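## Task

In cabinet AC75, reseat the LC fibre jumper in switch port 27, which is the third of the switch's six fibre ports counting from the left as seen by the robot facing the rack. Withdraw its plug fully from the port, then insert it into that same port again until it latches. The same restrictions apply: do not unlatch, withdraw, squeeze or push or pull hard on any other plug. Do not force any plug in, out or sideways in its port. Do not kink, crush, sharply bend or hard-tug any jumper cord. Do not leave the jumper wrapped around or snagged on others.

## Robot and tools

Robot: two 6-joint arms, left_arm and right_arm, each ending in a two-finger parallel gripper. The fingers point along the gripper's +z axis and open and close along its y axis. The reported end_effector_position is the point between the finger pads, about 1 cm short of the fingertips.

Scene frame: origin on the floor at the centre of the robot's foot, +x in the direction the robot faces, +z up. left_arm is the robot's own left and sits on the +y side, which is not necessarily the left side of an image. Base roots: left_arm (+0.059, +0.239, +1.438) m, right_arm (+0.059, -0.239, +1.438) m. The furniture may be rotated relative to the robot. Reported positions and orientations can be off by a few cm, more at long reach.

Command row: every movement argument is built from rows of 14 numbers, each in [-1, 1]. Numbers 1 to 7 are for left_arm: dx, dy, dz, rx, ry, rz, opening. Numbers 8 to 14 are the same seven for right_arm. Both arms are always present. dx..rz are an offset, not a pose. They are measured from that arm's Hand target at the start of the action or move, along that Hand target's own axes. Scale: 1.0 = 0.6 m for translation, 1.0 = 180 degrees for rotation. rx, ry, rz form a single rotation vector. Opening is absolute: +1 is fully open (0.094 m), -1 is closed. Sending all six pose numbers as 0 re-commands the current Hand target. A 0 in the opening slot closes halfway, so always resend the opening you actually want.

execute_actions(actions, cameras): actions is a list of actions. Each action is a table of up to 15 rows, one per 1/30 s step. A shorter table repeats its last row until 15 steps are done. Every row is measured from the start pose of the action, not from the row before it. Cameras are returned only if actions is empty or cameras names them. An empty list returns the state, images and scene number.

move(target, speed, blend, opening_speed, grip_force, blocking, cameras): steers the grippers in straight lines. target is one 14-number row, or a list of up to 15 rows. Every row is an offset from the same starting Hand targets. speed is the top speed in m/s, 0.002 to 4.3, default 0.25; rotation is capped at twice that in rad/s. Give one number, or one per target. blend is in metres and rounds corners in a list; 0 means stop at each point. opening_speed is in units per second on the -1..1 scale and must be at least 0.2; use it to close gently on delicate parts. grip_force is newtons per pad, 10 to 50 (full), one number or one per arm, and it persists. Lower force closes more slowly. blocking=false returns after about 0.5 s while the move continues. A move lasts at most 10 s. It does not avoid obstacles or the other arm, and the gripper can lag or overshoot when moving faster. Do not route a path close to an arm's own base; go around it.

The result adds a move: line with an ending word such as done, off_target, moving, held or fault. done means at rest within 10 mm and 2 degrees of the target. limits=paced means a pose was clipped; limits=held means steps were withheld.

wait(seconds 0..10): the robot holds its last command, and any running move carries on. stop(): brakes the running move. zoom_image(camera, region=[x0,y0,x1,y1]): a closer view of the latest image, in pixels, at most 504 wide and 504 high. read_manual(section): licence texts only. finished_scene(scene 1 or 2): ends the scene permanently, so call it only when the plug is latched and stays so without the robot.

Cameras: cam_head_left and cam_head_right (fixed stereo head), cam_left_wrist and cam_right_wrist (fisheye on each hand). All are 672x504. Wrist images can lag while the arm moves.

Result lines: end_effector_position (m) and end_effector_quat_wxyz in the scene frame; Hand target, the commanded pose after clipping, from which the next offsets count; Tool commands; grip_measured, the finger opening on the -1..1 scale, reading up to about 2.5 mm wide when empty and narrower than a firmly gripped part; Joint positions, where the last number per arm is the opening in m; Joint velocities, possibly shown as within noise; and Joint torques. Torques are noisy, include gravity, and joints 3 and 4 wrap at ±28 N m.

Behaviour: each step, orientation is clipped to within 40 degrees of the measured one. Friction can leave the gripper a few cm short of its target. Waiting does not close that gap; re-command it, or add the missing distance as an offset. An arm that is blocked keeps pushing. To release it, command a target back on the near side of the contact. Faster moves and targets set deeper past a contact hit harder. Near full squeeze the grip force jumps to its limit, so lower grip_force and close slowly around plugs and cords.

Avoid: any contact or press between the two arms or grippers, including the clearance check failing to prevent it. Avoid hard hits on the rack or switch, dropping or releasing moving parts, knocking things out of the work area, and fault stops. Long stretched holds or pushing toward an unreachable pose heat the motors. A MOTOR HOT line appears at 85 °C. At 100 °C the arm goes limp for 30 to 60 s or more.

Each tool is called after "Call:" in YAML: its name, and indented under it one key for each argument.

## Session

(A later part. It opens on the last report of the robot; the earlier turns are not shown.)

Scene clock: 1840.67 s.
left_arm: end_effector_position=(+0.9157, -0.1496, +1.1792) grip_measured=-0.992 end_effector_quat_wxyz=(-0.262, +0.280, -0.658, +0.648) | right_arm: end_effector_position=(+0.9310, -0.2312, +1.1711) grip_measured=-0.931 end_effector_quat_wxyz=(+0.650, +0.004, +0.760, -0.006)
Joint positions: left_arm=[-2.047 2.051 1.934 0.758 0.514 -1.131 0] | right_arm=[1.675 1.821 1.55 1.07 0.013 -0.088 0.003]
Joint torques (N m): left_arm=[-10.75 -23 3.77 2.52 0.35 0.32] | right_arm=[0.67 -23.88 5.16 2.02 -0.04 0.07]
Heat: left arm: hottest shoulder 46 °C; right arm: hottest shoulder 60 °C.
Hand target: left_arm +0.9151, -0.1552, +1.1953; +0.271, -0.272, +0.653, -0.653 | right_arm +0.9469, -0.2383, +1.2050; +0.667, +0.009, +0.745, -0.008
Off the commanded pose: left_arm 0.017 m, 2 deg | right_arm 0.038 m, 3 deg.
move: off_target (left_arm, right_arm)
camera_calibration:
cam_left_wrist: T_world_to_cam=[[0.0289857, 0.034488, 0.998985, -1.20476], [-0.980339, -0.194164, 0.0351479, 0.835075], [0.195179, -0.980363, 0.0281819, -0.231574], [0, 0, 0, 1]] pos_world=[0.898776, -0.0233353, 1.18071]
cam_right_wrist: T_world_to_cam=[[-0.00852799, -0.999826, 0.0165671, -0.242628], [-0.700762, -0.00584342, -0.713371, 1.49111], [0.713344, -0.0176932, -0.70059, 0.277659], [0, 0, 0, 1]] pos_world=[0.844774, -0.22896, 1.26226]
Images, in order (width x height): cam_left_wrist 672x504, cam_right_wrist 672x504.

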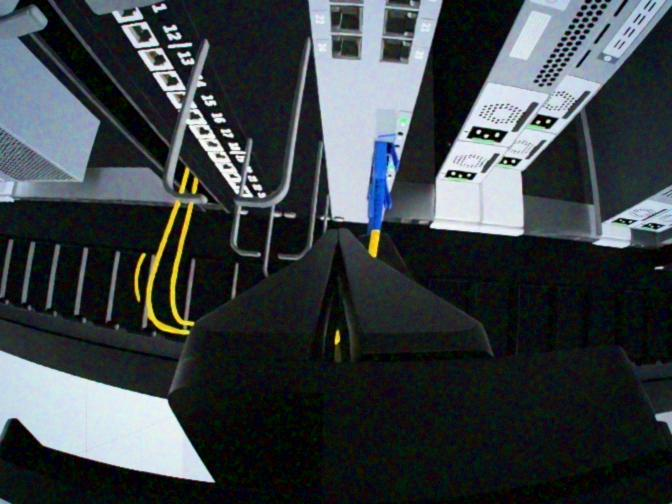

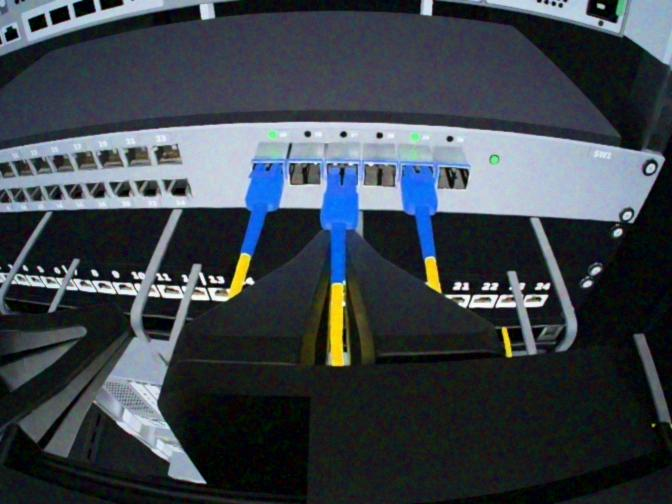

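Call:
move:
  target: [0,0,0,0,0,0,-1, -0.008,-0.001,0.0095,0,0,0,-1]
  speed: 0.03
  cameras: ["cam_left_wrist","cam_right_wrist"]

Call:
zoom_image:
  camera: "cam_right_wrist"
  region: [290, 130, 390, 230]

Call:
zoom_image:
  camera: "cam_left_wrist"
  region: [350, 125, 430, 275]

Scene clock: 1848.40 s.
left_arm: end_effector_position=(+0.9157, -0.1496, +1.1792) grip_measured=-0.992 end_effector_quat_wxyz=(-0.262, +0.280, -0.658, +0.648) | right_arm: end_effector_position=(+0.9322, -0.2313, +1.1713) grip_measured=-0.931 end_effector_quat_wxyz=(+0.646, +0.004, +0.763, -0.006)
Joint positions: left_arm=[-2.047 2.051 1.934 0.758 0.514 -1.131 0] | right_arm=[1.675 1.816 1.55 1.054 0.013 -0.088 0.003]
Joint torques (N m): left_arm=[-10.7 -22.36 3.82 2.48 0.35 0.26] | right_arm=[1.14 -23.82 6.34 1.99 -0.02 0.07]
Heat: left arm: hottest shoulder 46 °C; right arm: hottest shoulder 59 °C.
Hand target: left_arm +0.9151, -0.1552, +1.1953; +0.271, -0.272, +0.653, -0.653 | right_arm +0.9531, -0.2391, +1.2092; +0.667, +0.009, +0.745, -0.008
Off the commanded pose: left_arm 0.017 m, 2 deg | right_arm 0.044 m, 3 deg.
move: off_target (left_arm, right_arm)
camera_calibration:
cam_left_wrist: T_world_to_cam=[[0.0289857, 0.034488, 0.998985, -1.20476], [-0.980339, -0.194164, 0.0351479, 0.835075], [0.195179, -0.980363, 0.0281819, -0.231574], [0, 0, 0, 1]] pos_world=[0.898776, -0.0233353, 1.18071]
cam_right_wrist: T_world_to_cam=[[-0.00742857, -0.999842, 0.0161597, -0.243149], [-0.708585, -0.00613944, -0.705599, 1.49024], [0.705586, -0.0166921, -0.708427, 0.293629], [0, 0, 0, 1]] pos_world=[0.846975, -0.22906, 1.26346]
Images, in order (width x height): cam_left_wrist 672x504, cam_right_wrist 672x504.

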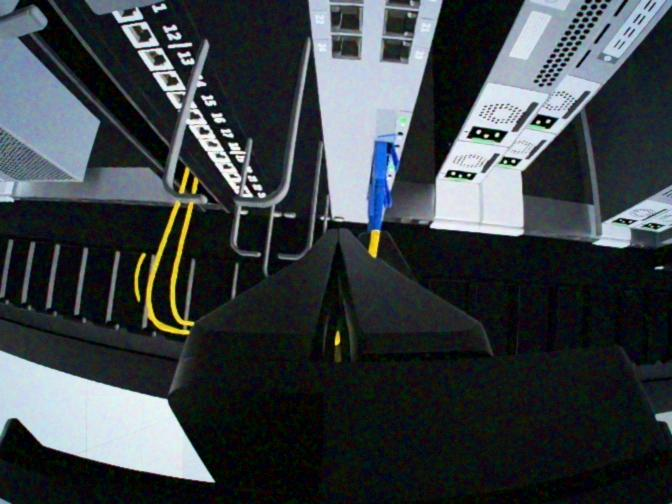

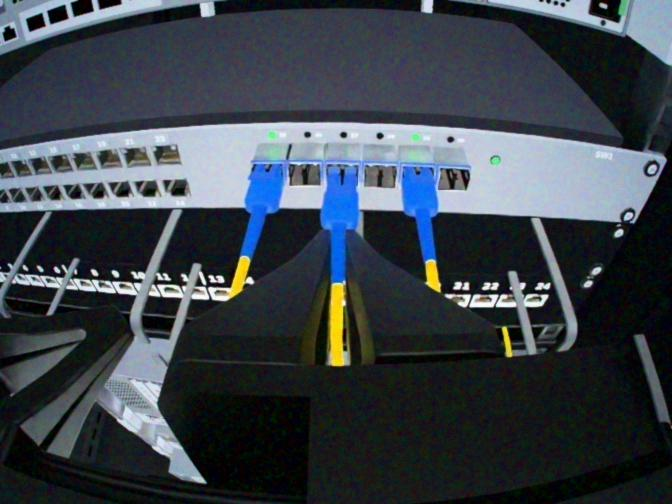

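Scaled by 5.040 from the camera's 672x504 image, which has a finer 960x720 frame.

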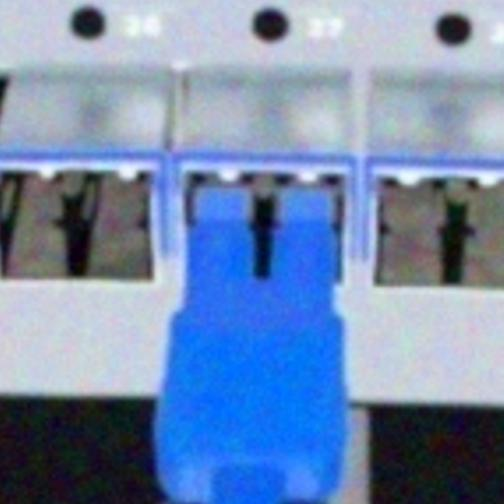

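Scaled by 3.360 from the camera's 672x504 image, which has a finer 960x720 frame.

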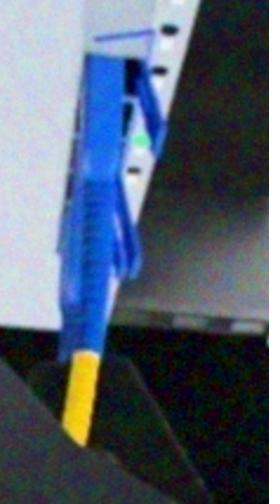

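Call:
move:
  target: [0,0,0,0,0,0,-1, -0.002,-0.0005,0.0133,0,0,0,-1]
  speed: 0.03
  cameras: ["cam_left_wrist","cam_right_wrist"]

Call:
zoom_image:
  camera: "cam_right_wrist"
  region: [290, 130, 390, 230]

Call:
zoom_image:
  camera: "cam_left_wrist"
  region: [350, 125, 430, 275]

Scene clock: 1860.37 s.
left_arm: end_effector_position=(+0.9157, -0.1496, +1.1792) grip_measured=-0.992 end_effector_quat_wxyz=(-0.262, +0.280, -0.658, +0.648) | right_arm: end_effector_position=(+0.9347, -0.2313, +1.1713) grip_measured=-0.931 end_effector_quat_wxyz=(+0.643, +0.004, +0.766, -0.005)
Joint positions: left_arm=[-2.047 2.051 1.934 0.758 0.514 -1.131 0] | right_arm=[1.675 1.813 1.556 1.037 0.013 -0.088 0.003]
Joint torques (N m): left_arm=[-10.7 -22.48 3.74 2.56 0.32 0.28] | right_arm=[0.85 -23.3 7.9 2.03 -0.03 0.06]
Heat: left arm: hottest shoulder 46 °C; right arm: hottest shoulder 60 °C.
Hand target: left_arm +0.9151, -0.1552, +1.1953; +0.271, -0.272, +0.653, -0.653 | right_arm +0.9612, -0.2396, +1.2097; +0.667, +0.009, +0.745, -0.008
Off the commanded pose: left_arm 0.017 m, 2 deg | right_arm 0.047 m, 4 deg.
move: off_target (left_arm, right_arm)
camera_calibration:
cam_left_wrist: T_world_to_cam=[[0.0289857, 0.034488, 0.998985, -1.20476], [-0.980339, -0.194164, 0.0351479, 0.835075], [0.195179, -0.980363, 0.0281819, -0.231574], [0, 0, 0, 1]] pos_world=[0.898776, -0.0233353, 1.18071]
cam_right_wrist: T_world_to_cam=[[-0.00658721, -0.999849, 0.01607, -0.243838], [-0.714495, -0.00653716, -0.69961, 1.49029], [0.699609, -0.0160904, -0.714345, 0.304492], [0, 0, 0, 1]] pos_world=[0.850176, -0.22916, 1.26405]
Images, in order (width x height): cam_left_wrist 672x504, cam_right_wrist 672x504.

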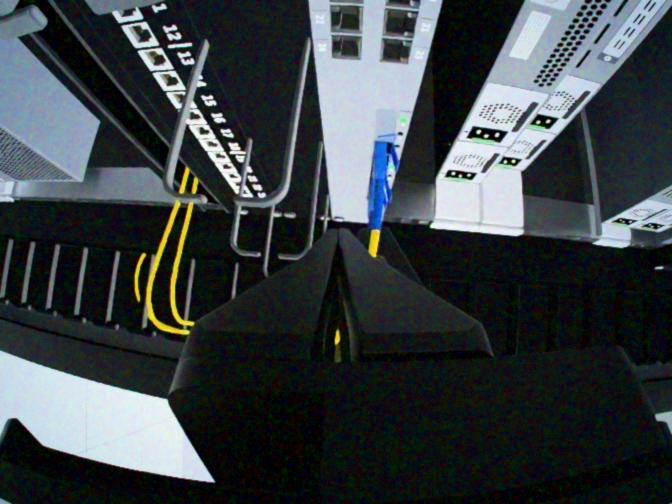

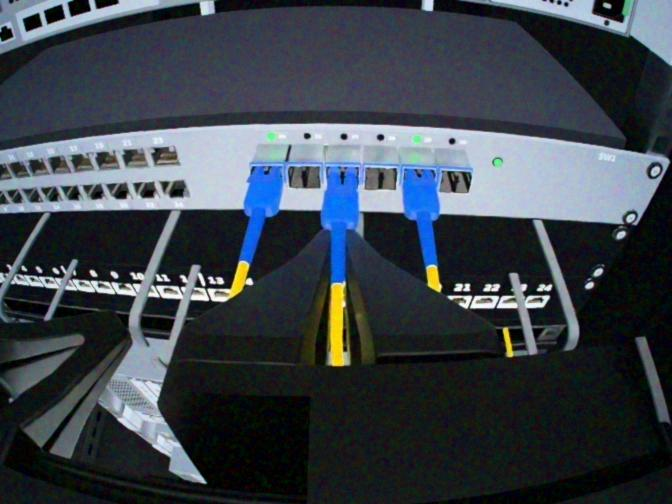

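Scaled by 5.040 from the camera's 672x504 image, which has a finer 960x720 frame.

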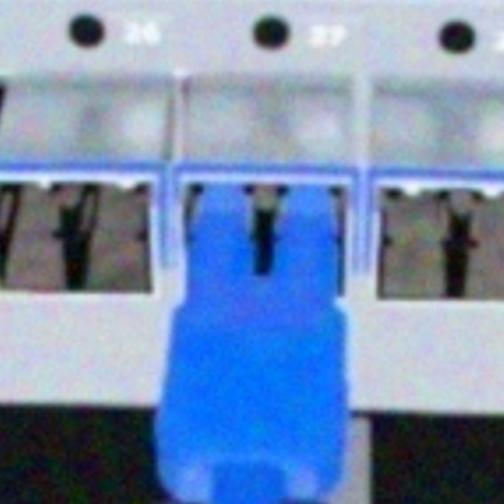

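Scaled by 3.360 from the camera's 672x504 image, which has a finer 960x720 frame.

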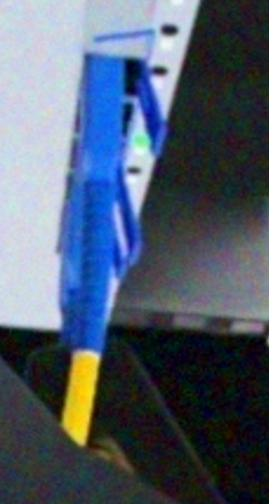

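Call:
move:
  target: [0,0,0,0,0,0,-1, -0.001,-0.0005,0.0133,0,0,0,-1]
  speed: 0.03
  cameras: ["cam_left_wrist","cam_right_wrist"]

Call:
zoom_image:
  camera: "cam_right_wrist"
  region: [240, 110, 440, 260]

Call:
zoom_image:
  camera: "cam_left_wrist"
  region: [350, 125, 430, 275]

Scene clock: 1866.90 s.
left_arm: end_effector_position=(+0.9157, -0.1496, +1.1792) grip_measured=-0.992 end_effector_quat_wxyz=(-0.262, +0.280, -0.658, +0.648) | right_arm: end_effector_position=(+0.9388, -0.2317, +1.1715) grip_measured=-0.931 end_effector_quat_wxyz=(+0.641, +0.004, +0.768, -0.005)
Joint positions: left_arm=[-2.047 2.051 1.934 0.758 0.514 -1.131 0] | right_arm=[1.675 1.813 1.568 1.019 0.013 -0.087 0.003]
Joint torques (N m): left_arm=[-11.05 -21.95 3.82 2.52 0.33 0.29] | right_arm=[0.97 -23.18 9.2 1.88 -0.07 0.05]
Heat: left arm: hottest shoulder 46 °C; right arm: hottest shoulder 61 °C.
Hand target: left_arm +0.9151, -0.1552, +1.1953; +0.271, -0.272, +0.653, -0.653 | right_arm +0.9691, -0.2402, +1.2093; +0.667, +0.009, +0.745, -0.008
Off the commanded pose: left_arm 0.017 m, 2 deg | right_arm 0.049 m, 4 deg.
move: off_target (left_arm, right_arm)
camera_calibration:
cam_left_wrist: T_world_to_cam=[[0.0289857, 0.034488, 0.998985, -1.20476], [-0.980339, -0.194164, 0.0351479, 0.835075], [0.195179, -0.980363, 0.0281819, -0.231574], [0, 0, 0, 1]] pos_world=[0.898776, -0.0233353, 1.18071]
cam_right_wrist: T_world_to_cam=[[-0.00636477, -0.999859, 0.0155392, -0.24374], [-0.718489, -0.00623553, -0.695511, 1.49237], [0.695509, -0.0155915, -0.718348, 0.310449], [0, 0, 0, 1]] pos_world=[0.854777, -0.22956, 1.26475]
Images, in order (width x height): cam_left_wrist 672x504, cam_right_wrist 672x504.

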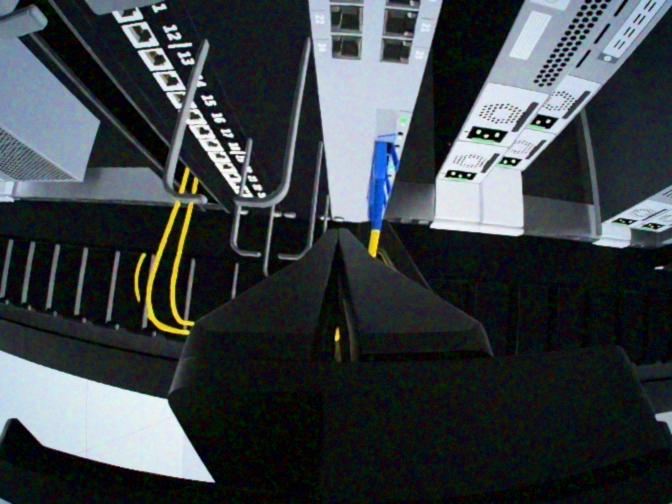

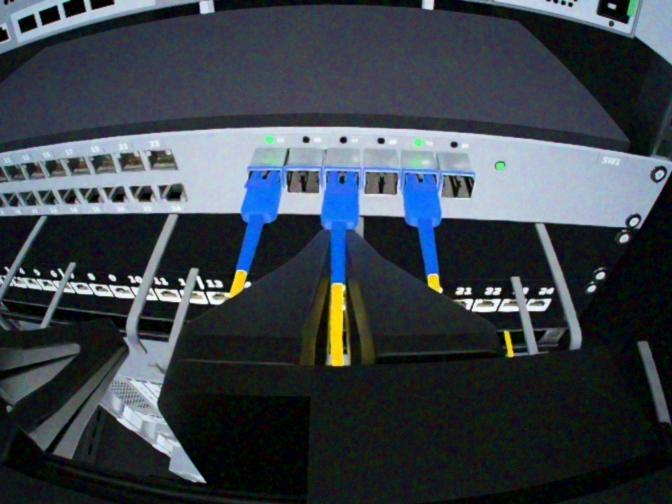

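Scaled by 2.520 from the camera's 672x504 image, which has a finer 960x720 frame.

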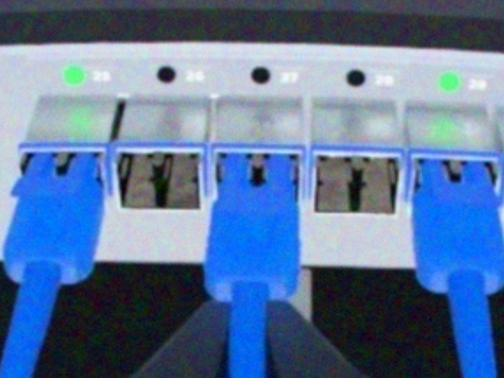

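Scaled by 3.360 from the camera's 672x504 image, which has a finer 960x720 frame.

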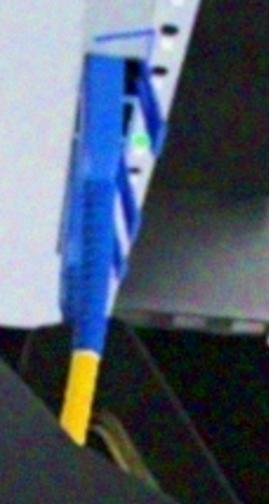

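Call:
move:
  target: [0,0,0,0,0,0,-1, -0.001,-0.0005,0.0133,0,0,0,-1]
  speed: 0.03
  cameras: ["cam_left_wrist","cam_right_wrist"]

Call:
zoom_image:
  camera: "cam_right_wrist"
  region: [240, 110, 440, 260]

Call:
zoom_image:
  camera: "cam_left_wrist"
  region: [350, 125, 430, 275]

Scene clock: 1873.87 s.
left_arm: end_effector_position=(+0.9157, -0.1496, +1.1792) grip_measured=-0.992 end_effector_quat_wxyz=(-0.262, +0.280, -0.658, +0.648) | right_arm: end_effector_position=(+0.9396, -0.2316, +1.1711) grip_measured=-0.931 end_effector_quat_wxyz=(+0.639, +0.004, +0.769, -0.005)
Joint positions: left_arm=[-2.047 2.051 1.934 0.758 0.514 -1.131 0] | right_arm=[1.675 1.813 1.571 1.013 0.013 -0.087 0.003]
Joint torques (N m): left_arm=[-10.75 -22.24 3.77 2.62 0.34 0.26] | right_arm=[0.85 -22.77 10.91 1.54 -0.09 0.1]
Heat: left arm: hottest shoulder 46 °C; right arm: hottest shoulder 61 °C.
Hand target: left_arm +0.9151, -0.1552, +1.1953; +0.271, -0.272, +0.653, -0.653 | right_arm +0.9771, -0.2406, +1.2090; +0.667, +0.009, +0.745, -0.008
Off the commanded pose: left_arm 0.017 m, 2 deg | right_arm 0.054 m, 4 deg.
move: off_target (left_arm, right_arm)
camera_calibration:
cam_left_wrist: T_world_to_cam=[[0.0289857, 0.034488, 0.998985, -1.20476], [-0.980339, -0.194164, 0.0351479, 0.835075], [0.195179, -0.980363, 0.0281819, -0.231574], [0, 0, 0, 1]] pos_world=[0.898776, -0.0233353, 1.18071]
cam_right_wrist: T_world_to_cam=[[-0.00603481, -0.999861, 0.0155519, -0.24413], [-0.7206, -0.00643465, -0.693321, 1.49208], [0.693325, -0.0153907, -0.720461, 0.314198], [0, 0, 0, 1]] pos_world=[0.855877, -0.22966, 1.26465]
Images, in order (width x height): cam_left_wrist 672x504, cam_right_wrist 672x504.

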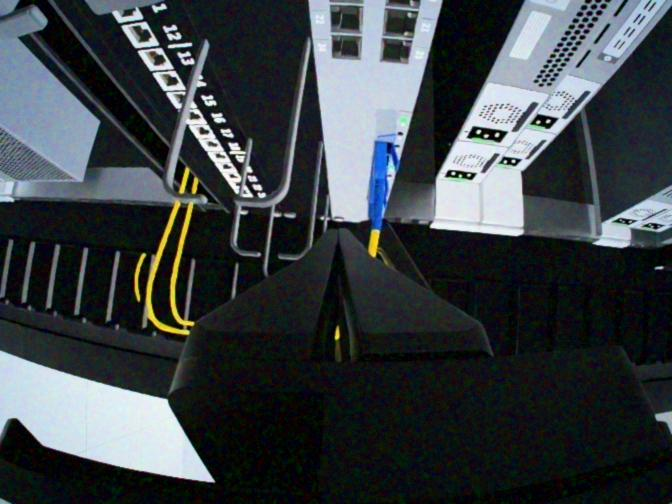

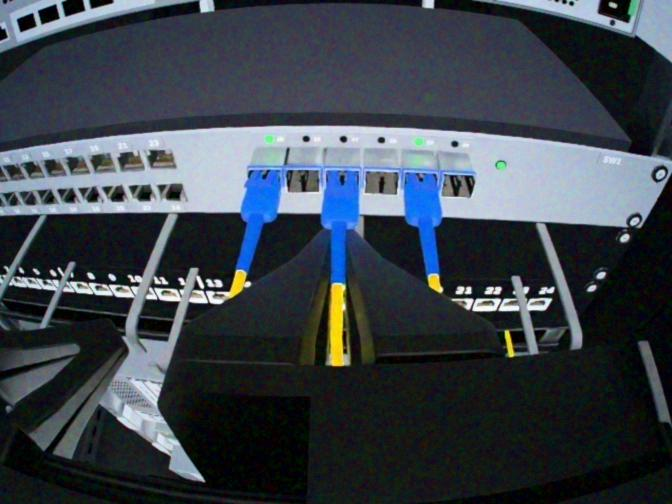

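Scaled by 2.520 from the camera's 672x504 image, which has a finer 960x720 frame.

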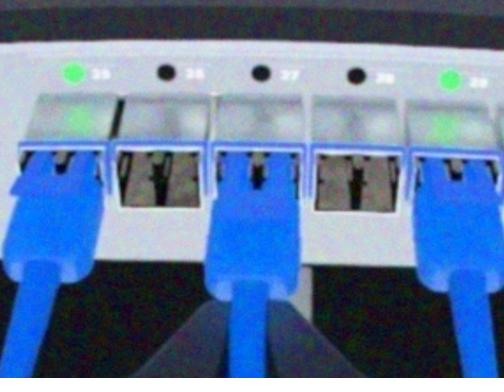

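Scaled by 3.360 from the camera's 672x504 image, which has a finer 960x720 frame.

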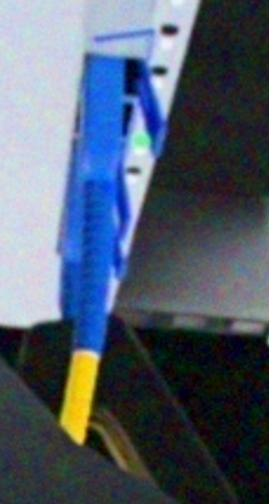

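Call:
move:
  target: [0,0,0,0,0,0,-1, -0.001,-0.0008,0.0167,0,0,0,-1]
  speed: 0.03
  cameras: ["cam_right_wrist"]

Call:
zoom_image:
  camera: "cam_right_wrist"
  region: [240, 110, 440, 260]

Scene clock: 1880.33 s.
left_arm: end_effector_position=(+0.9157, -0.1496, +1.1792) grip_measured=-0.992 end_effector_quat_wxyz=(-0.262, +0.280, -0.658, +0.648) | right_arm: end_effector_position=(+0.9402, -0.2316, +1.1710) grip_measured=-0.931 end_effector_quat_wxyz=(+0.639, +0.004, +0.769, -0.005)
Joint positions: left_arm=[-2.047 2.051 1.934 0.758 0.514 -1.131 0] | right_arm=[1.675 1.813 1.573 1.01 0.013 -0.086 0.003]
Joint torques (N m): left_arm=[-10.93 -22.53 3.82 2.54 0.33 0.3] | right_arm=[0.85 -22.24 12.93 0.95 -0.11 0.07]
Heat: left arm: hottest shoulder 46 °C; right arm: hottest shoulder 61 °C.
Hand target: left_arm +0.9151, -0.1552, +1.1953; +0.271, -0.272, +0.653, -0.653 | right_arm +0.9872, -0.2413, +1.2087; +0.667, +0.009, +0.745, -0.008
Off the commanded pose: left_arm 0.017 m, 2 deg | right_arm 0.061 m, 4 deg.
move: off_target (left_arm, right_arm)
camera_calibration:
cam_right_wrist: T_world_to_cam=[[-0.0061021, -0.999872, 0.014785, -0.243101], [-0.721628, -0.00583235, -0.692257, 1.49233], [0.692255, -0.0148935, -0.7215, 0.315988], [0, 0, 0, 1]] pos_world=[0.856677, -0.22966, 1.26465]
Images, in order (width x height): cam_right_wrist 672x504.

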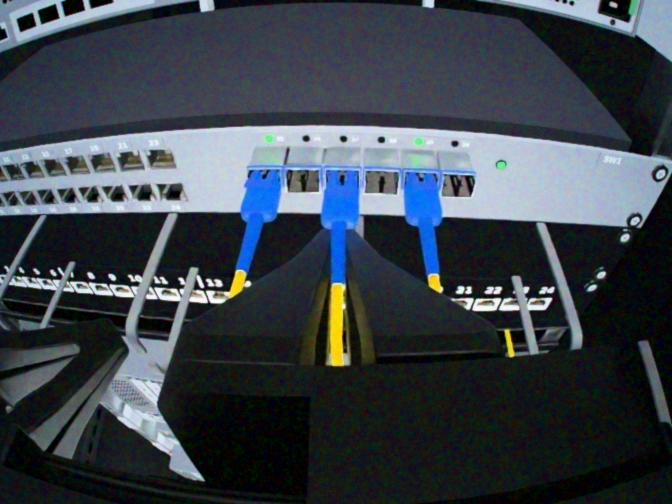

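Scaled by 2.520 from the camera's 672x504 image, which has a finer 960x720 frame.

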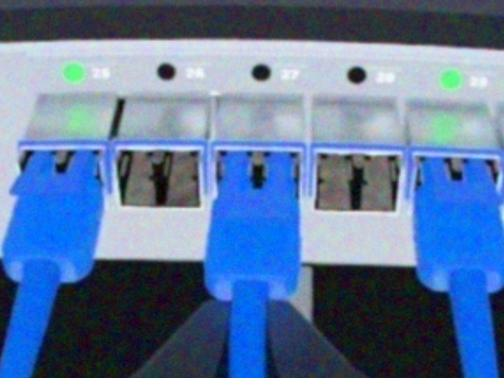

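Call:
move:
  target: [0,0,0,0,0,0,-1, -0.001,-0.0005,0.0167,0,0,0,-1]
  speed: 0.03
  cameras: ["cam_left_wrist","cam_right_wrist"]

Call:
zoom_image:
  camera: "cam_right_wrist"
  region: [240, 110, 440, 260]

Call:
zoom_image:
  camera: "cam_left_wrist"
  region: [350, 125, 430, 275]

Scene clock: 1906.13 s.
left_arm: end_effector_position=(+0.9157, -0.1496, +1.1792) grip_measured=-0.992 end_effector_quat_wxyz=(-0.262, +0.280, -0.658, +0.648) | right_arm: end_effector_position=(+0.9405, -0.2315, +1.1696) grip_measured=-0.931 end_effector_quat_wxyz=(+0.636, +0.004, +0.771, -0.004)
Joint positions: left_arm=[-2.047 2.051 1.934 0.758 0.514 -1.131 0] | right_arm=[1.675 1.813 1.574 1.001 0.013 -0.085 0.003]
Joint torques (N m): left_arm=[-10.75 -22.48 3.73 2.54 0.33 0.3] | right_arm=[0.91 -21.95 15.05 0.47 -0.13 0.05]
Heat: left arm: hottest shoulder 46 °C; right arm: hottest shoulder 61 °C.
Hand target: left_arm +0.9151, -0.1552, +1.1953; +0.271, -0.272, +0.653, -0.653 | right_arm +0.9971, -0.2418, +1.2079; +0.667, +0.009, +0.745, -0.008
Off the commanded pose: left_arm 0.017 m, 2 deg | right_arm 0.069 m, 5 deg.
move: off_target (left_arm, right_arm)
camera_calibration:
cam_left_wrist: T_world_to_cam=[[0.0289857, 0.034488, 0.998985, -1.20476], [-0.980339, -0.194164, 0.0351479, 0.835075], [0.195179, -0.980363, 0.0281819, -0.231574], [0, 0, 0, 1]] pos_world=[0.898776, -0.0233353, 1.18071]
cam_right_wrist: T_world_to_cam=[[-0.0054627, -0.999888, 0.0139602, -0.242592], [-0.726307, -0.00562854, -0.687347, 1.49014], [0.687349, -0.0138942, -0.726195, 0.325154], [0, 0, 0, 1]] pos_world=[0.857478, -0.22966, 1.26375]
Images, in order (width x height): cam_left_wrist 672x504, cam_right_wrist 672x504.

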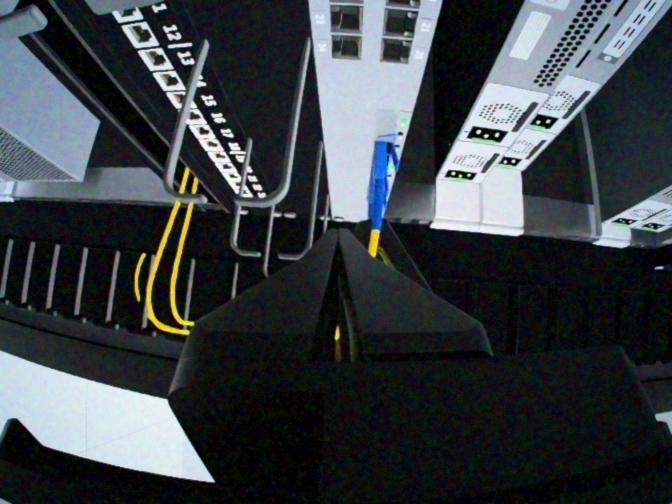

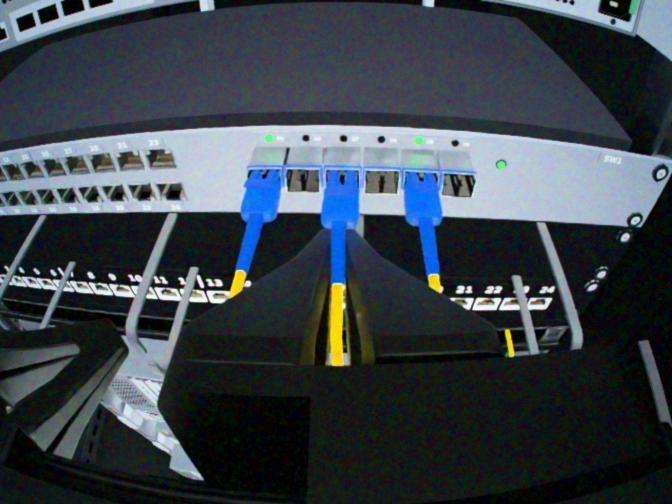

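Scaled by 2.520 from the camera's 672x504 image, which has a finer 960x720 frame.

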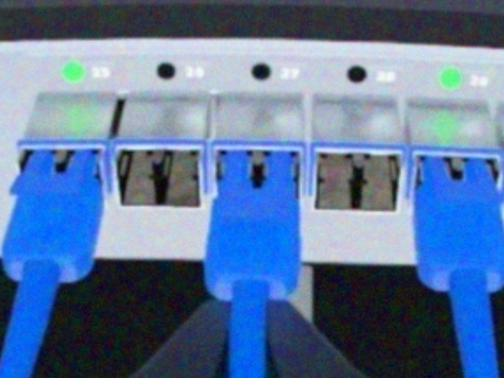

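Scaled by 3.360 from the camera's 672x504 image, which has a finer 960x720 frame.

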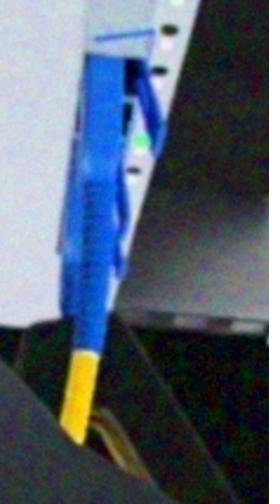

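Call:
move:
  target: [0,0,0,0,0,0,-1, -0.02,-0.0005,0.005,0,0,0,-1]
  speed: 0.03
  cameras: ["cam_left_wrist","cam_right_wrist"]

Call:
zoom_image:
  camera: "cam_right_wrist"
  region: [240, 110, 440, 260]

Call:
zoom_image:
  camera: "cam_left_wrist"
  region: [350, 125, 430, 275]

Scene clock: 1915.00 s.
left_arm: end_effector_position=(+0.9157, -0.1496, +1.1792) grip_measured=-0.992 end_effector_quat_wxyz=(-0.262, +0.280, -0.658, +0.648) | right_arm: end_effector_position=(+0.9424, -0.2317, +1.1718) grip_measured=-0.931 end_effector_quat_wxyz=(+0.633, +0.004, +0.775, -0.004)
Joint positions: left_arm=[-2.047 2.051 1.934 0.758 0.514 -1.131 0] | right_arm=[1.675 1.805 1.574 0.983 0.013 -0.085 0.003]
Joint torques (N m): left_arm=[-11.16 -22.77 3.79 2.55 0.33 0.28] | right_arm=[0.91 -22.95 14.57 0.55 -0.1 0.05]
Heat: left arm: hottest shoulder 46 °C; right arm: hottest shoulder 61 °C.
Hand target: left_arm +0.9151, -0.1552, +1.1953; +0.271, -0.272, +0.653, -0.653 | right_arm +1.0014, -0.2422, +1.2197; +0.667, +0.009, +0.745, -0.008
Off the commanded pose: left_arm 0.017 m, 2 deg | right_arm 0.077 m, 5 deg.
move: off_target (left_arm, right_arm)
camera_calibration:
cam_left_wrist: T_world_to_cam=[[0.0289857, 0.034488, 0.998985, -1.20476], [-0.980339, -0.194164, 0.0351479, 0.835075], [0.195179, -0.980363, 0.0281819, -0.231574], [0, 0, 0, 1]] pos_world=[0.898776, -0.0233353, 1.18071]
cam_right_wrist: T_world_to_cam=[[-0.004555, -0.999893, 0.0139091, -0.243637], [-0.732837, -0.00612598, -0.680377, 1.49104], [0.680389, -0.0132922, -0.732731, 0.339813], [0, 0, 0, 1]] pos_world=[0.860378, -0.22996, 1.26685]
Images, in order (width x height): cam_left_wrist 672x504, cam_right_wrist 672x504.

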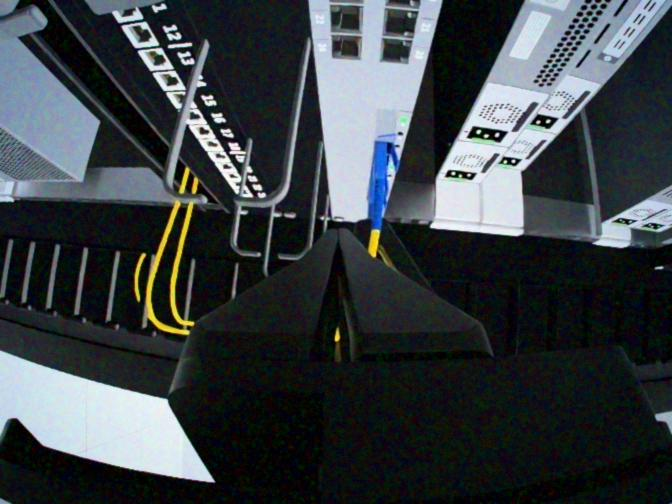

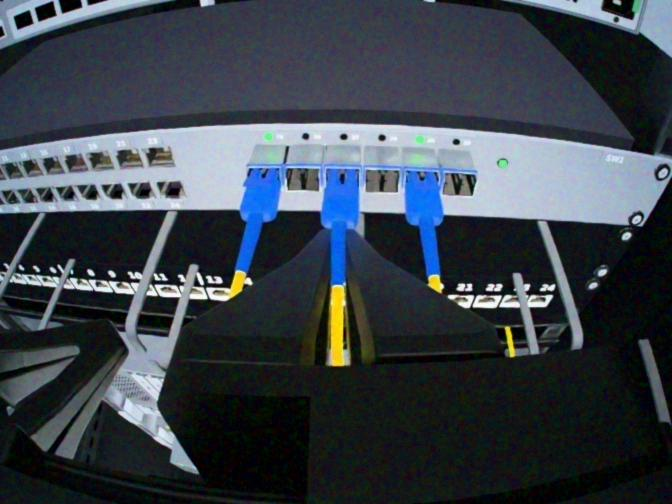

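Scaled by 2.520 from the camera's 672x504 image, which has a finer 960x720 frame.

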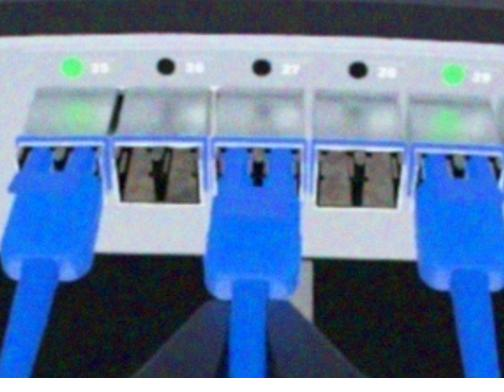

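Scaled by 3.360 from the camera's 672x504 image, which has a finer 960x720 frame.

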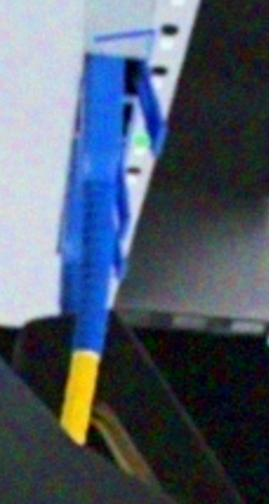

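Call:
move:
  target: [0,0,0,0,0,0,-1, 0.0718,0.007,-0.073,0,0,0,-1]
  speed: 0.06
  cameras: ["cam_left_wrist","cam_right_wrist"]

Call:
zoom_image:
  camera: "cam_right_wrist"
  region: [240, 110, 440, 260]

Call:
zoom_image:
  camera: "cam_left_wrist"
  region: [350, 125, 430, 275]

Scene clock: 1945.47 s.
left_arm: end_effector_position=(+0.9157, -0.1496, +1.1792) grip_measured=-0.992 end_effector_quat_wxyz=(-0.262, +0.280, -0.658, +0.648) | right_arm: end_effector_position=(+0.9407, -0.2320, +1.1700) grip_measured=-0.931 end_effector_quat_wxyz=(+0.650, +0.005, +0.760, -0.006)
Joint positions: left_arm=[-2.047 2.051 1.934 0.758 0.514 -1.131 0] | right_arm=[1.674 1.833 1.586 1.045 0.014 -0.085 0.003]
Joint torques (N m): left_arm=[-10.99 -22.36 3.69 2.52 0.35 0.3] | right_arm=[1.08 -20.31 8.08 2.76 -0.07 0.06]
Heat: left arm: hottest shoulder 46 °C; right arm: hottest shoulder 64 °C.
Hand target: left_arm +0.9151, -0.1552, +1.1953; +0.271, -0.272, +0.653, -0.653 | right_arm +0.9533, -0.2369, +1.1817; +0.667, +0.009, +0.745, -0.008
Off the commanded pose: left_arm 0.017 m, 2 deg | right_arm 0.018 m, 3 deg.
move: off_target (left_arm, right_arm)
camera_calibration:
cam_left_wrist: T_world_to_cam=[[0.0289857, 0.034488, 0.998985, -1.20476], [-0.980339, -0.194164, 0.0351479, 0.835075], [0.195179, -0.980363, 0.0281819, -0.231574], [0, 0, 0, 1]] pos_world=[0.898776, -0.0233353, 1.18071]
cam_right_wrist: T_world_to_cam=[[-0.0100674, -0.999841, 0.0147253, -0.239593], [-0.701107, -0.00344205, -0.713048, 1.49748], [0.712985, -0.0175026, -0.700961, 0.270846], [0, 0, 0, 1]] pos_world=[0.854376, -0.22966, 1.26116]
Images, in order (width x height): cam_left_wrist 672x504, cam_right_wrist 672x504.

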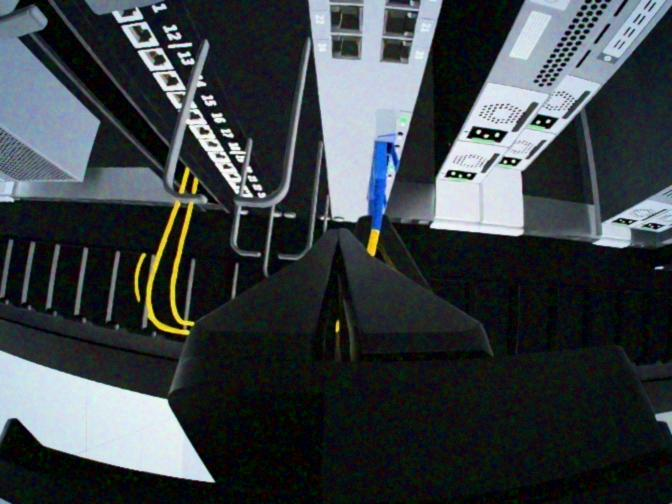

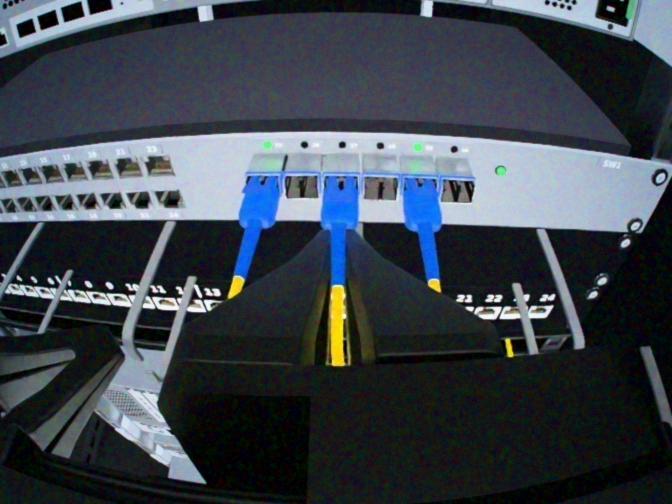

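Scaled by 2.520 from the camera's 672x504 image, which has a finer 960x720 frame.

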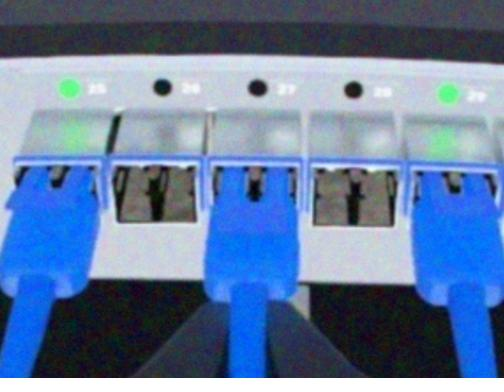

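Scaled by 3.360 from the camera's 672x504 image, which has a finer 960x720 frame.

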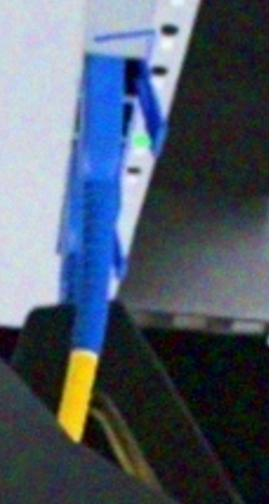

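Call:
move:
  target: [0,0,0,0,0,0,-1, -0.012,0.003,0.045,0,0,0,-1]
  speed: 0.04
  cameras: ["cam_left_wrist","cam_right_wrist"]

Call:
zoom_image:
  camera: "cam_right_wrist"
  region: [240, 110, 440, 260]

Call:
zoom_image:
  camera: "cam_left_wrist"
  region: [350, 125, 430, 275]

Scene clock: 1954.23 s.
left_arm: end_effector_position=(+0.9157, -0.1496, +1.1792) grip_measured=-0.992 end_effector_quat_wxyz=(-0.262, +0.280, -0.658, +0.648) | right_arm: end_effector_position=(+0.9424, -0.2321, +1.1702) grip_measured=-0.931 end_effector_quat_wxyz=(+0.651, +0.005, +0.759, -0.006)
Joint positions: left_arm=[-2.047 2.051 1.934 0.758 0.514 -1.131 0] | right_arm=[1.674 1.835 1.593 1.043 0.014 -0.085 0.003]
Joint torques (N m): left_arm=[-11.05 -22.48 3.86 2.65 0.35 0.29] | right_arm=[1.2 -19.96 13.65 0.57 0.02 0]
Heat: left arm: hottest shoulder 46 °C; right arm: hottest shoulder 63 °C.
Hand target: left_arm +0.9151, -0.1552, +1.1953; +0.271, -0.272, +0.653, -0.653 | right_arm +0.9810, -0.2358, +1.1858; +0.667, +0.009, +0.745, -0.008
Off the commanded pose: left_arm 0.017 m, 2 deg | right_arm 0.042 m, 3 deg.
move: off_target (left_arm, right_arm)
camera_calibration:
cam_left_wrist: T_world_to_cam=[[0.0289857, 0.034488, 0.998985, -1.20476], [-0.980339, -0.194164, 0.0351479, 0.835075], [0.195179, -0.980363, 0.0281819, -0.231574], [0, 0, 0, 1]] pos_world=[0.898776, -0.0233353, 1.18071]
cam_right_wrist: T_world_to_cam=[[-0.010666, -0.999835, 0.0146995, -0.239133], [-0.699541, -0.00304328, -0.714586, 1.49937], [0.714513, -0.0179047, -0.699394, 0.266397], [0, 0, 0, 1]] pos_world=[0.855976, -0.22976, 1.26126]
Images, in order (width x height): cam_left_wrist 672x504, cam_right_wrist 672x504.

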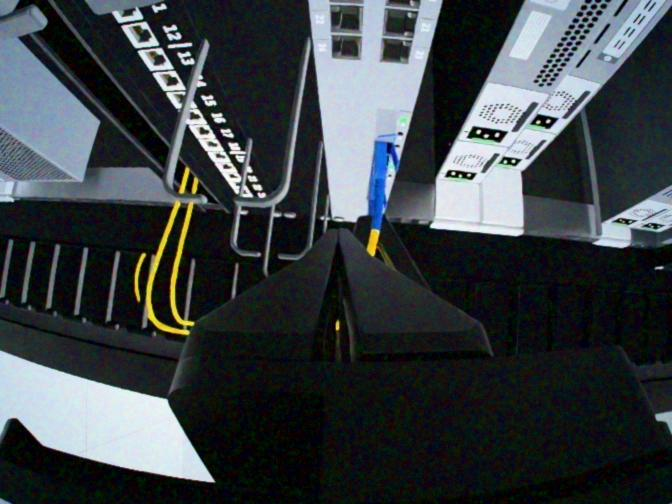

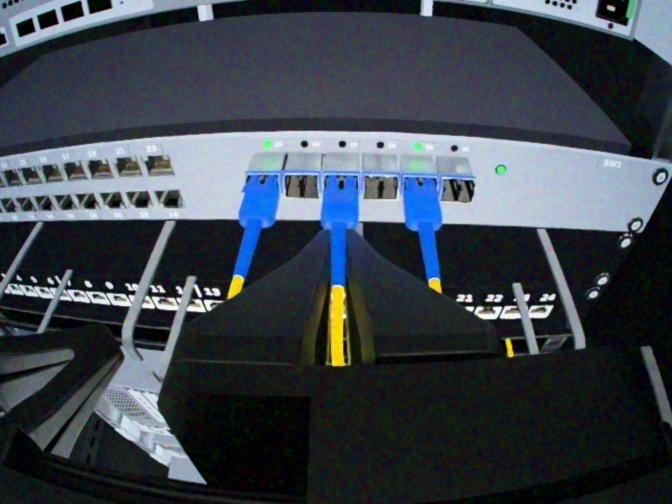

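Scaled by 2.520 from the camera's 672x504 image, which has a finer 960x720 frame.

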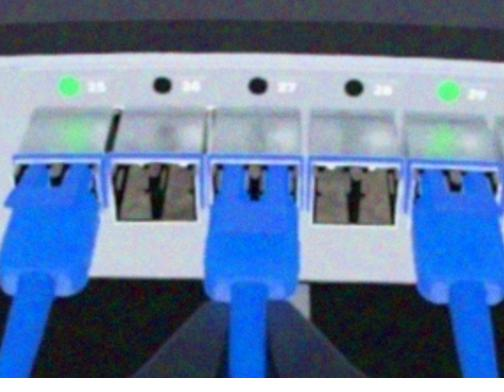

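Scaled by 3.360 from the camera's 672x504 image, which has a finer 960x720 frame.

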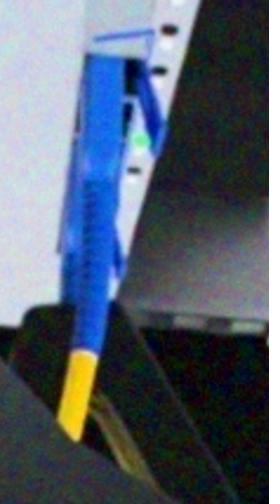

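Call:
move:
  target:
    - [0,0,0,0,0,0,-1, 0.0121,0,-0.049,0,0,0,-1]
    - [0,0,0,0,0,0,-1, 0.0121,0,-0.049,0,0,0,-0.6]
  speed: 0.06
  cameras: ["cam_left_wrist","cam_right_wrist"]

Call:
zoom_image:
  camera: "cam_right_wrist"
  region: [240, 110, 440, 260]

Call:
zoom_image:
  camera: "cam_left_wrist"
  region: [350, 125, 430, 275]

Scene clock: 1964.00 s.
left_arm: end_effector_position=(+0.9157, -0.1496, +1.1792) grip_measured=-0.992 end_effector_quat_wxyz=(-0.262, +0.280, -0.658, +0.648) | right_arm: end_effector_position=(+0.9412, -0.2320, +1.1696) grip_measured=-0.603 end_effector_quat_wxyz=(+0.654, +0.006, +0.756, -0.006)
Joint positions: left_arm=[-2.047 2.051 1.934 0.758 0.514 -1.131 0] | right_arm=[1.674 1.84 1.593 1.057 0.014 -0.085 0.019]
Joint torques (N m): left_arm=[-10.75 -22.48 3.75 2.54 0.36 0.29] | right_arm=[1.08 -20.89 6.87 2.62 0 0.03]
Heat: left arm: hottest shoulder 46 °C; right arm: hottest shoulder 61 °C.
Hand target: left_arm +0.9151, -0.1552, +1.1953; +0.271, -0.272, +0.653, -0.653 | right_arm +0.9510, -0.2351, +1.1819; +0.667, +0.009, +0.745, -0.008
Off the commanded pose: left_arm 0.017 m, 2 deg | right_arm 0.016 m, 2 deg.
move: off_target (left_arm, right_arm); target 2's new opening was sent with right_arm's hand 0.015 m and 2 deg from that target
camera_calibration:
cam_left_wrist: T_world_to_cam=[[0.0289857, 0.034488, 0.998985, -1.20476], [-0.980339, -0.194164, 0.0351479, 0.835075], [0.195179, -0.980363, 0.0281819, -0.231574], [0, 0, 0, 1]] pos_world=[0.898776, -0.0233353, 1.18071]
cam_right_wrist: T_world_to_cam=[[-0.0115032, -0.999825, 0.0147362, -0.238363], [-0.693197, -0.00264752, -0.720743, 1.4994], [0.720657, -0.0185059, -0.693045, 0.253467], [0, 0, 0, 1]] pos_world=[0.853976, -0.229661, 1.25986]
Images, in order (width x height): cam_left_wrist 672x504, cam_right_wrist 672x504.

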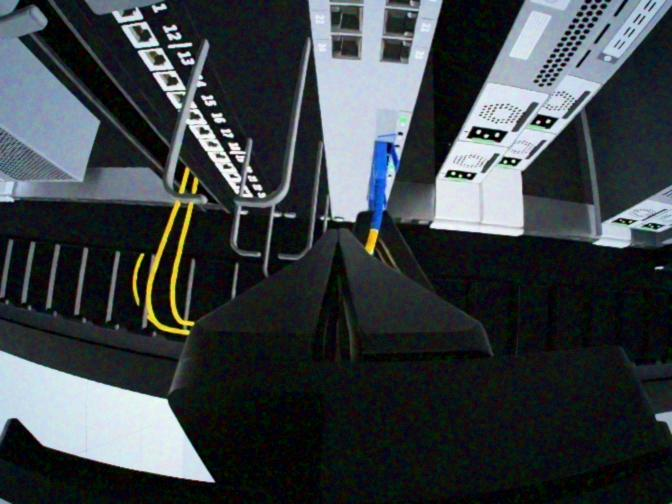

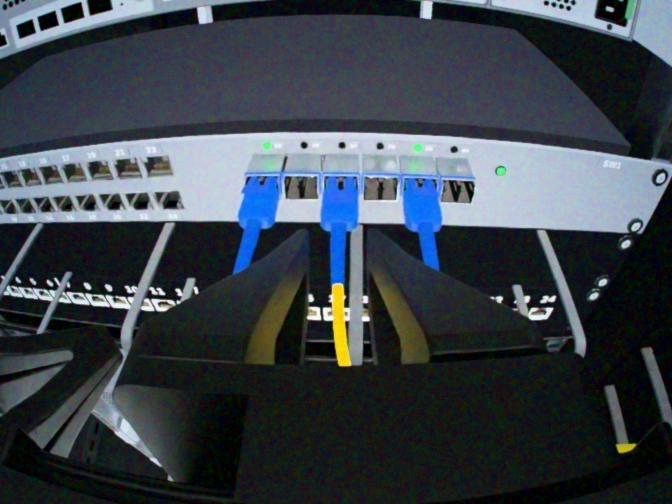

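Scaled by 2.520 from the camera's 672x504 image, which has a finer 960x720 frame.

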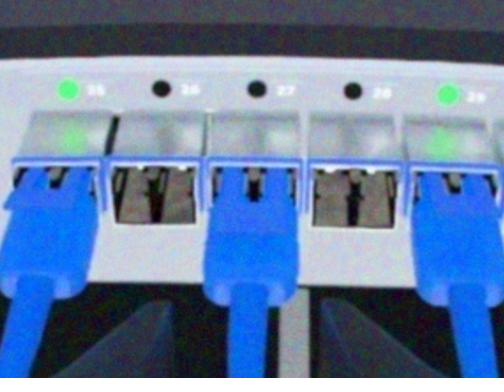

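Scaled by 3.360 from the camera's 672x504 image, which has a finer 960x720 frame.

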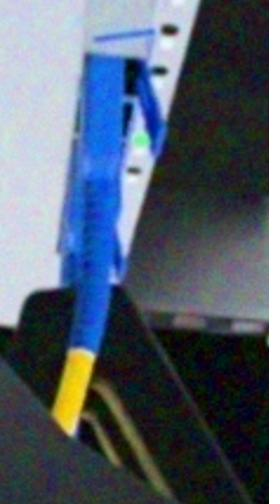

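Call:
move:
  target: [0,0,0,0,0,0,-1, -0.0065,0,0.0278,0,0,0,-0.6]
  speed: 0.05
  cameras: ["cam_right_wrist"]

Call:
zoom_image:
  camera: "cam_right_wrist"
  region: [240, 110, 440, 260]

Scene clock: 1974.10 s.
left_arm: end_effector_position=(+0.9157, -0.1496, +1.1792) grip_measured=-0.992 end_effector_quat_wxyz=(-0.262, +0.280, -0.658, +0.648) | right_arm: end_effector_position=(+0.9560, -0.2327, +1.1753) grip_measured=-0.602 end_effector_quat_wxyz=(+0.659, +0.006, +0.752, -0.007)
Joint positions: left_arm=[-2.047 2.051 1.934 0.758 0.514 -1.131 0] | right_arm=[1.674 1.848 1.64 1.03 0.014 -0.085 0.019]
Joint torques (N m): left_arm=[-10.81 -22.53 3.67 2.54 0.32 0.27] | right_arm=[1.2 -20.84 8.09 1.91 0.01 0.02]
Heat: left arm: hottest shoulder 46 °C; right arm: hottest shoulder 59 °C.
Hand target: left_arm +0.9151, -0.1552, +1.1953; +0.271, -0.272, +0.653, -0.653 | right_arm +0.9679, -0.2355, +1.1838; +0.667, +0.009, +0.745, -0.008
Off the commanded pose: left_arm 0.017 m, 2 deg | right_arm 0.015 m, 1 deg.
move: off_target (left_arm, right_arm)
camera_calibration:
cam_right_wrist: T_world_to_cam=[[-0.0127478, -0.99981, 0.0147779, -0.237742], [-0.684375, -0.00205108, -0.729127, 1.5153], [0.729019, -0.0194084, -0.684219, 0.22815], [0, 0, 0, 1]] pos_world=[0.867675, -0.230161, 1.26446]
Images, in order (width x height): cam_right_wrist 672x504.

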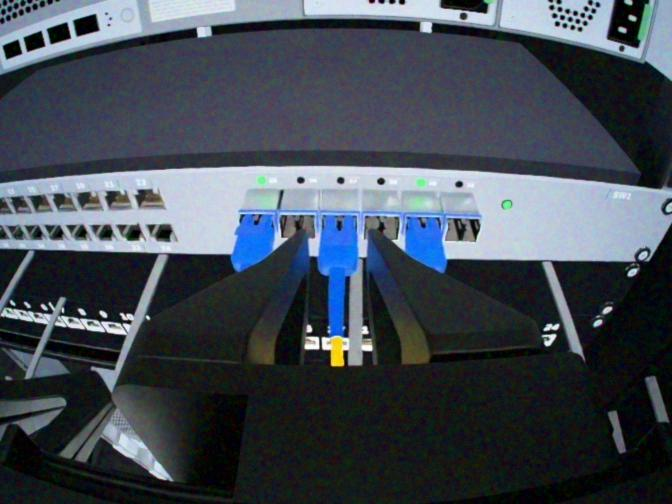

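Scaled by 2.520 from the camera's 672x504 image, which has a finer 960x720 frame.

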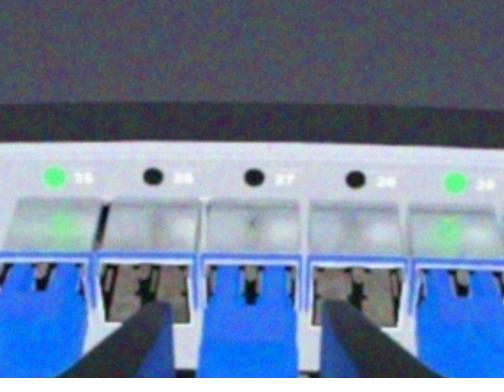

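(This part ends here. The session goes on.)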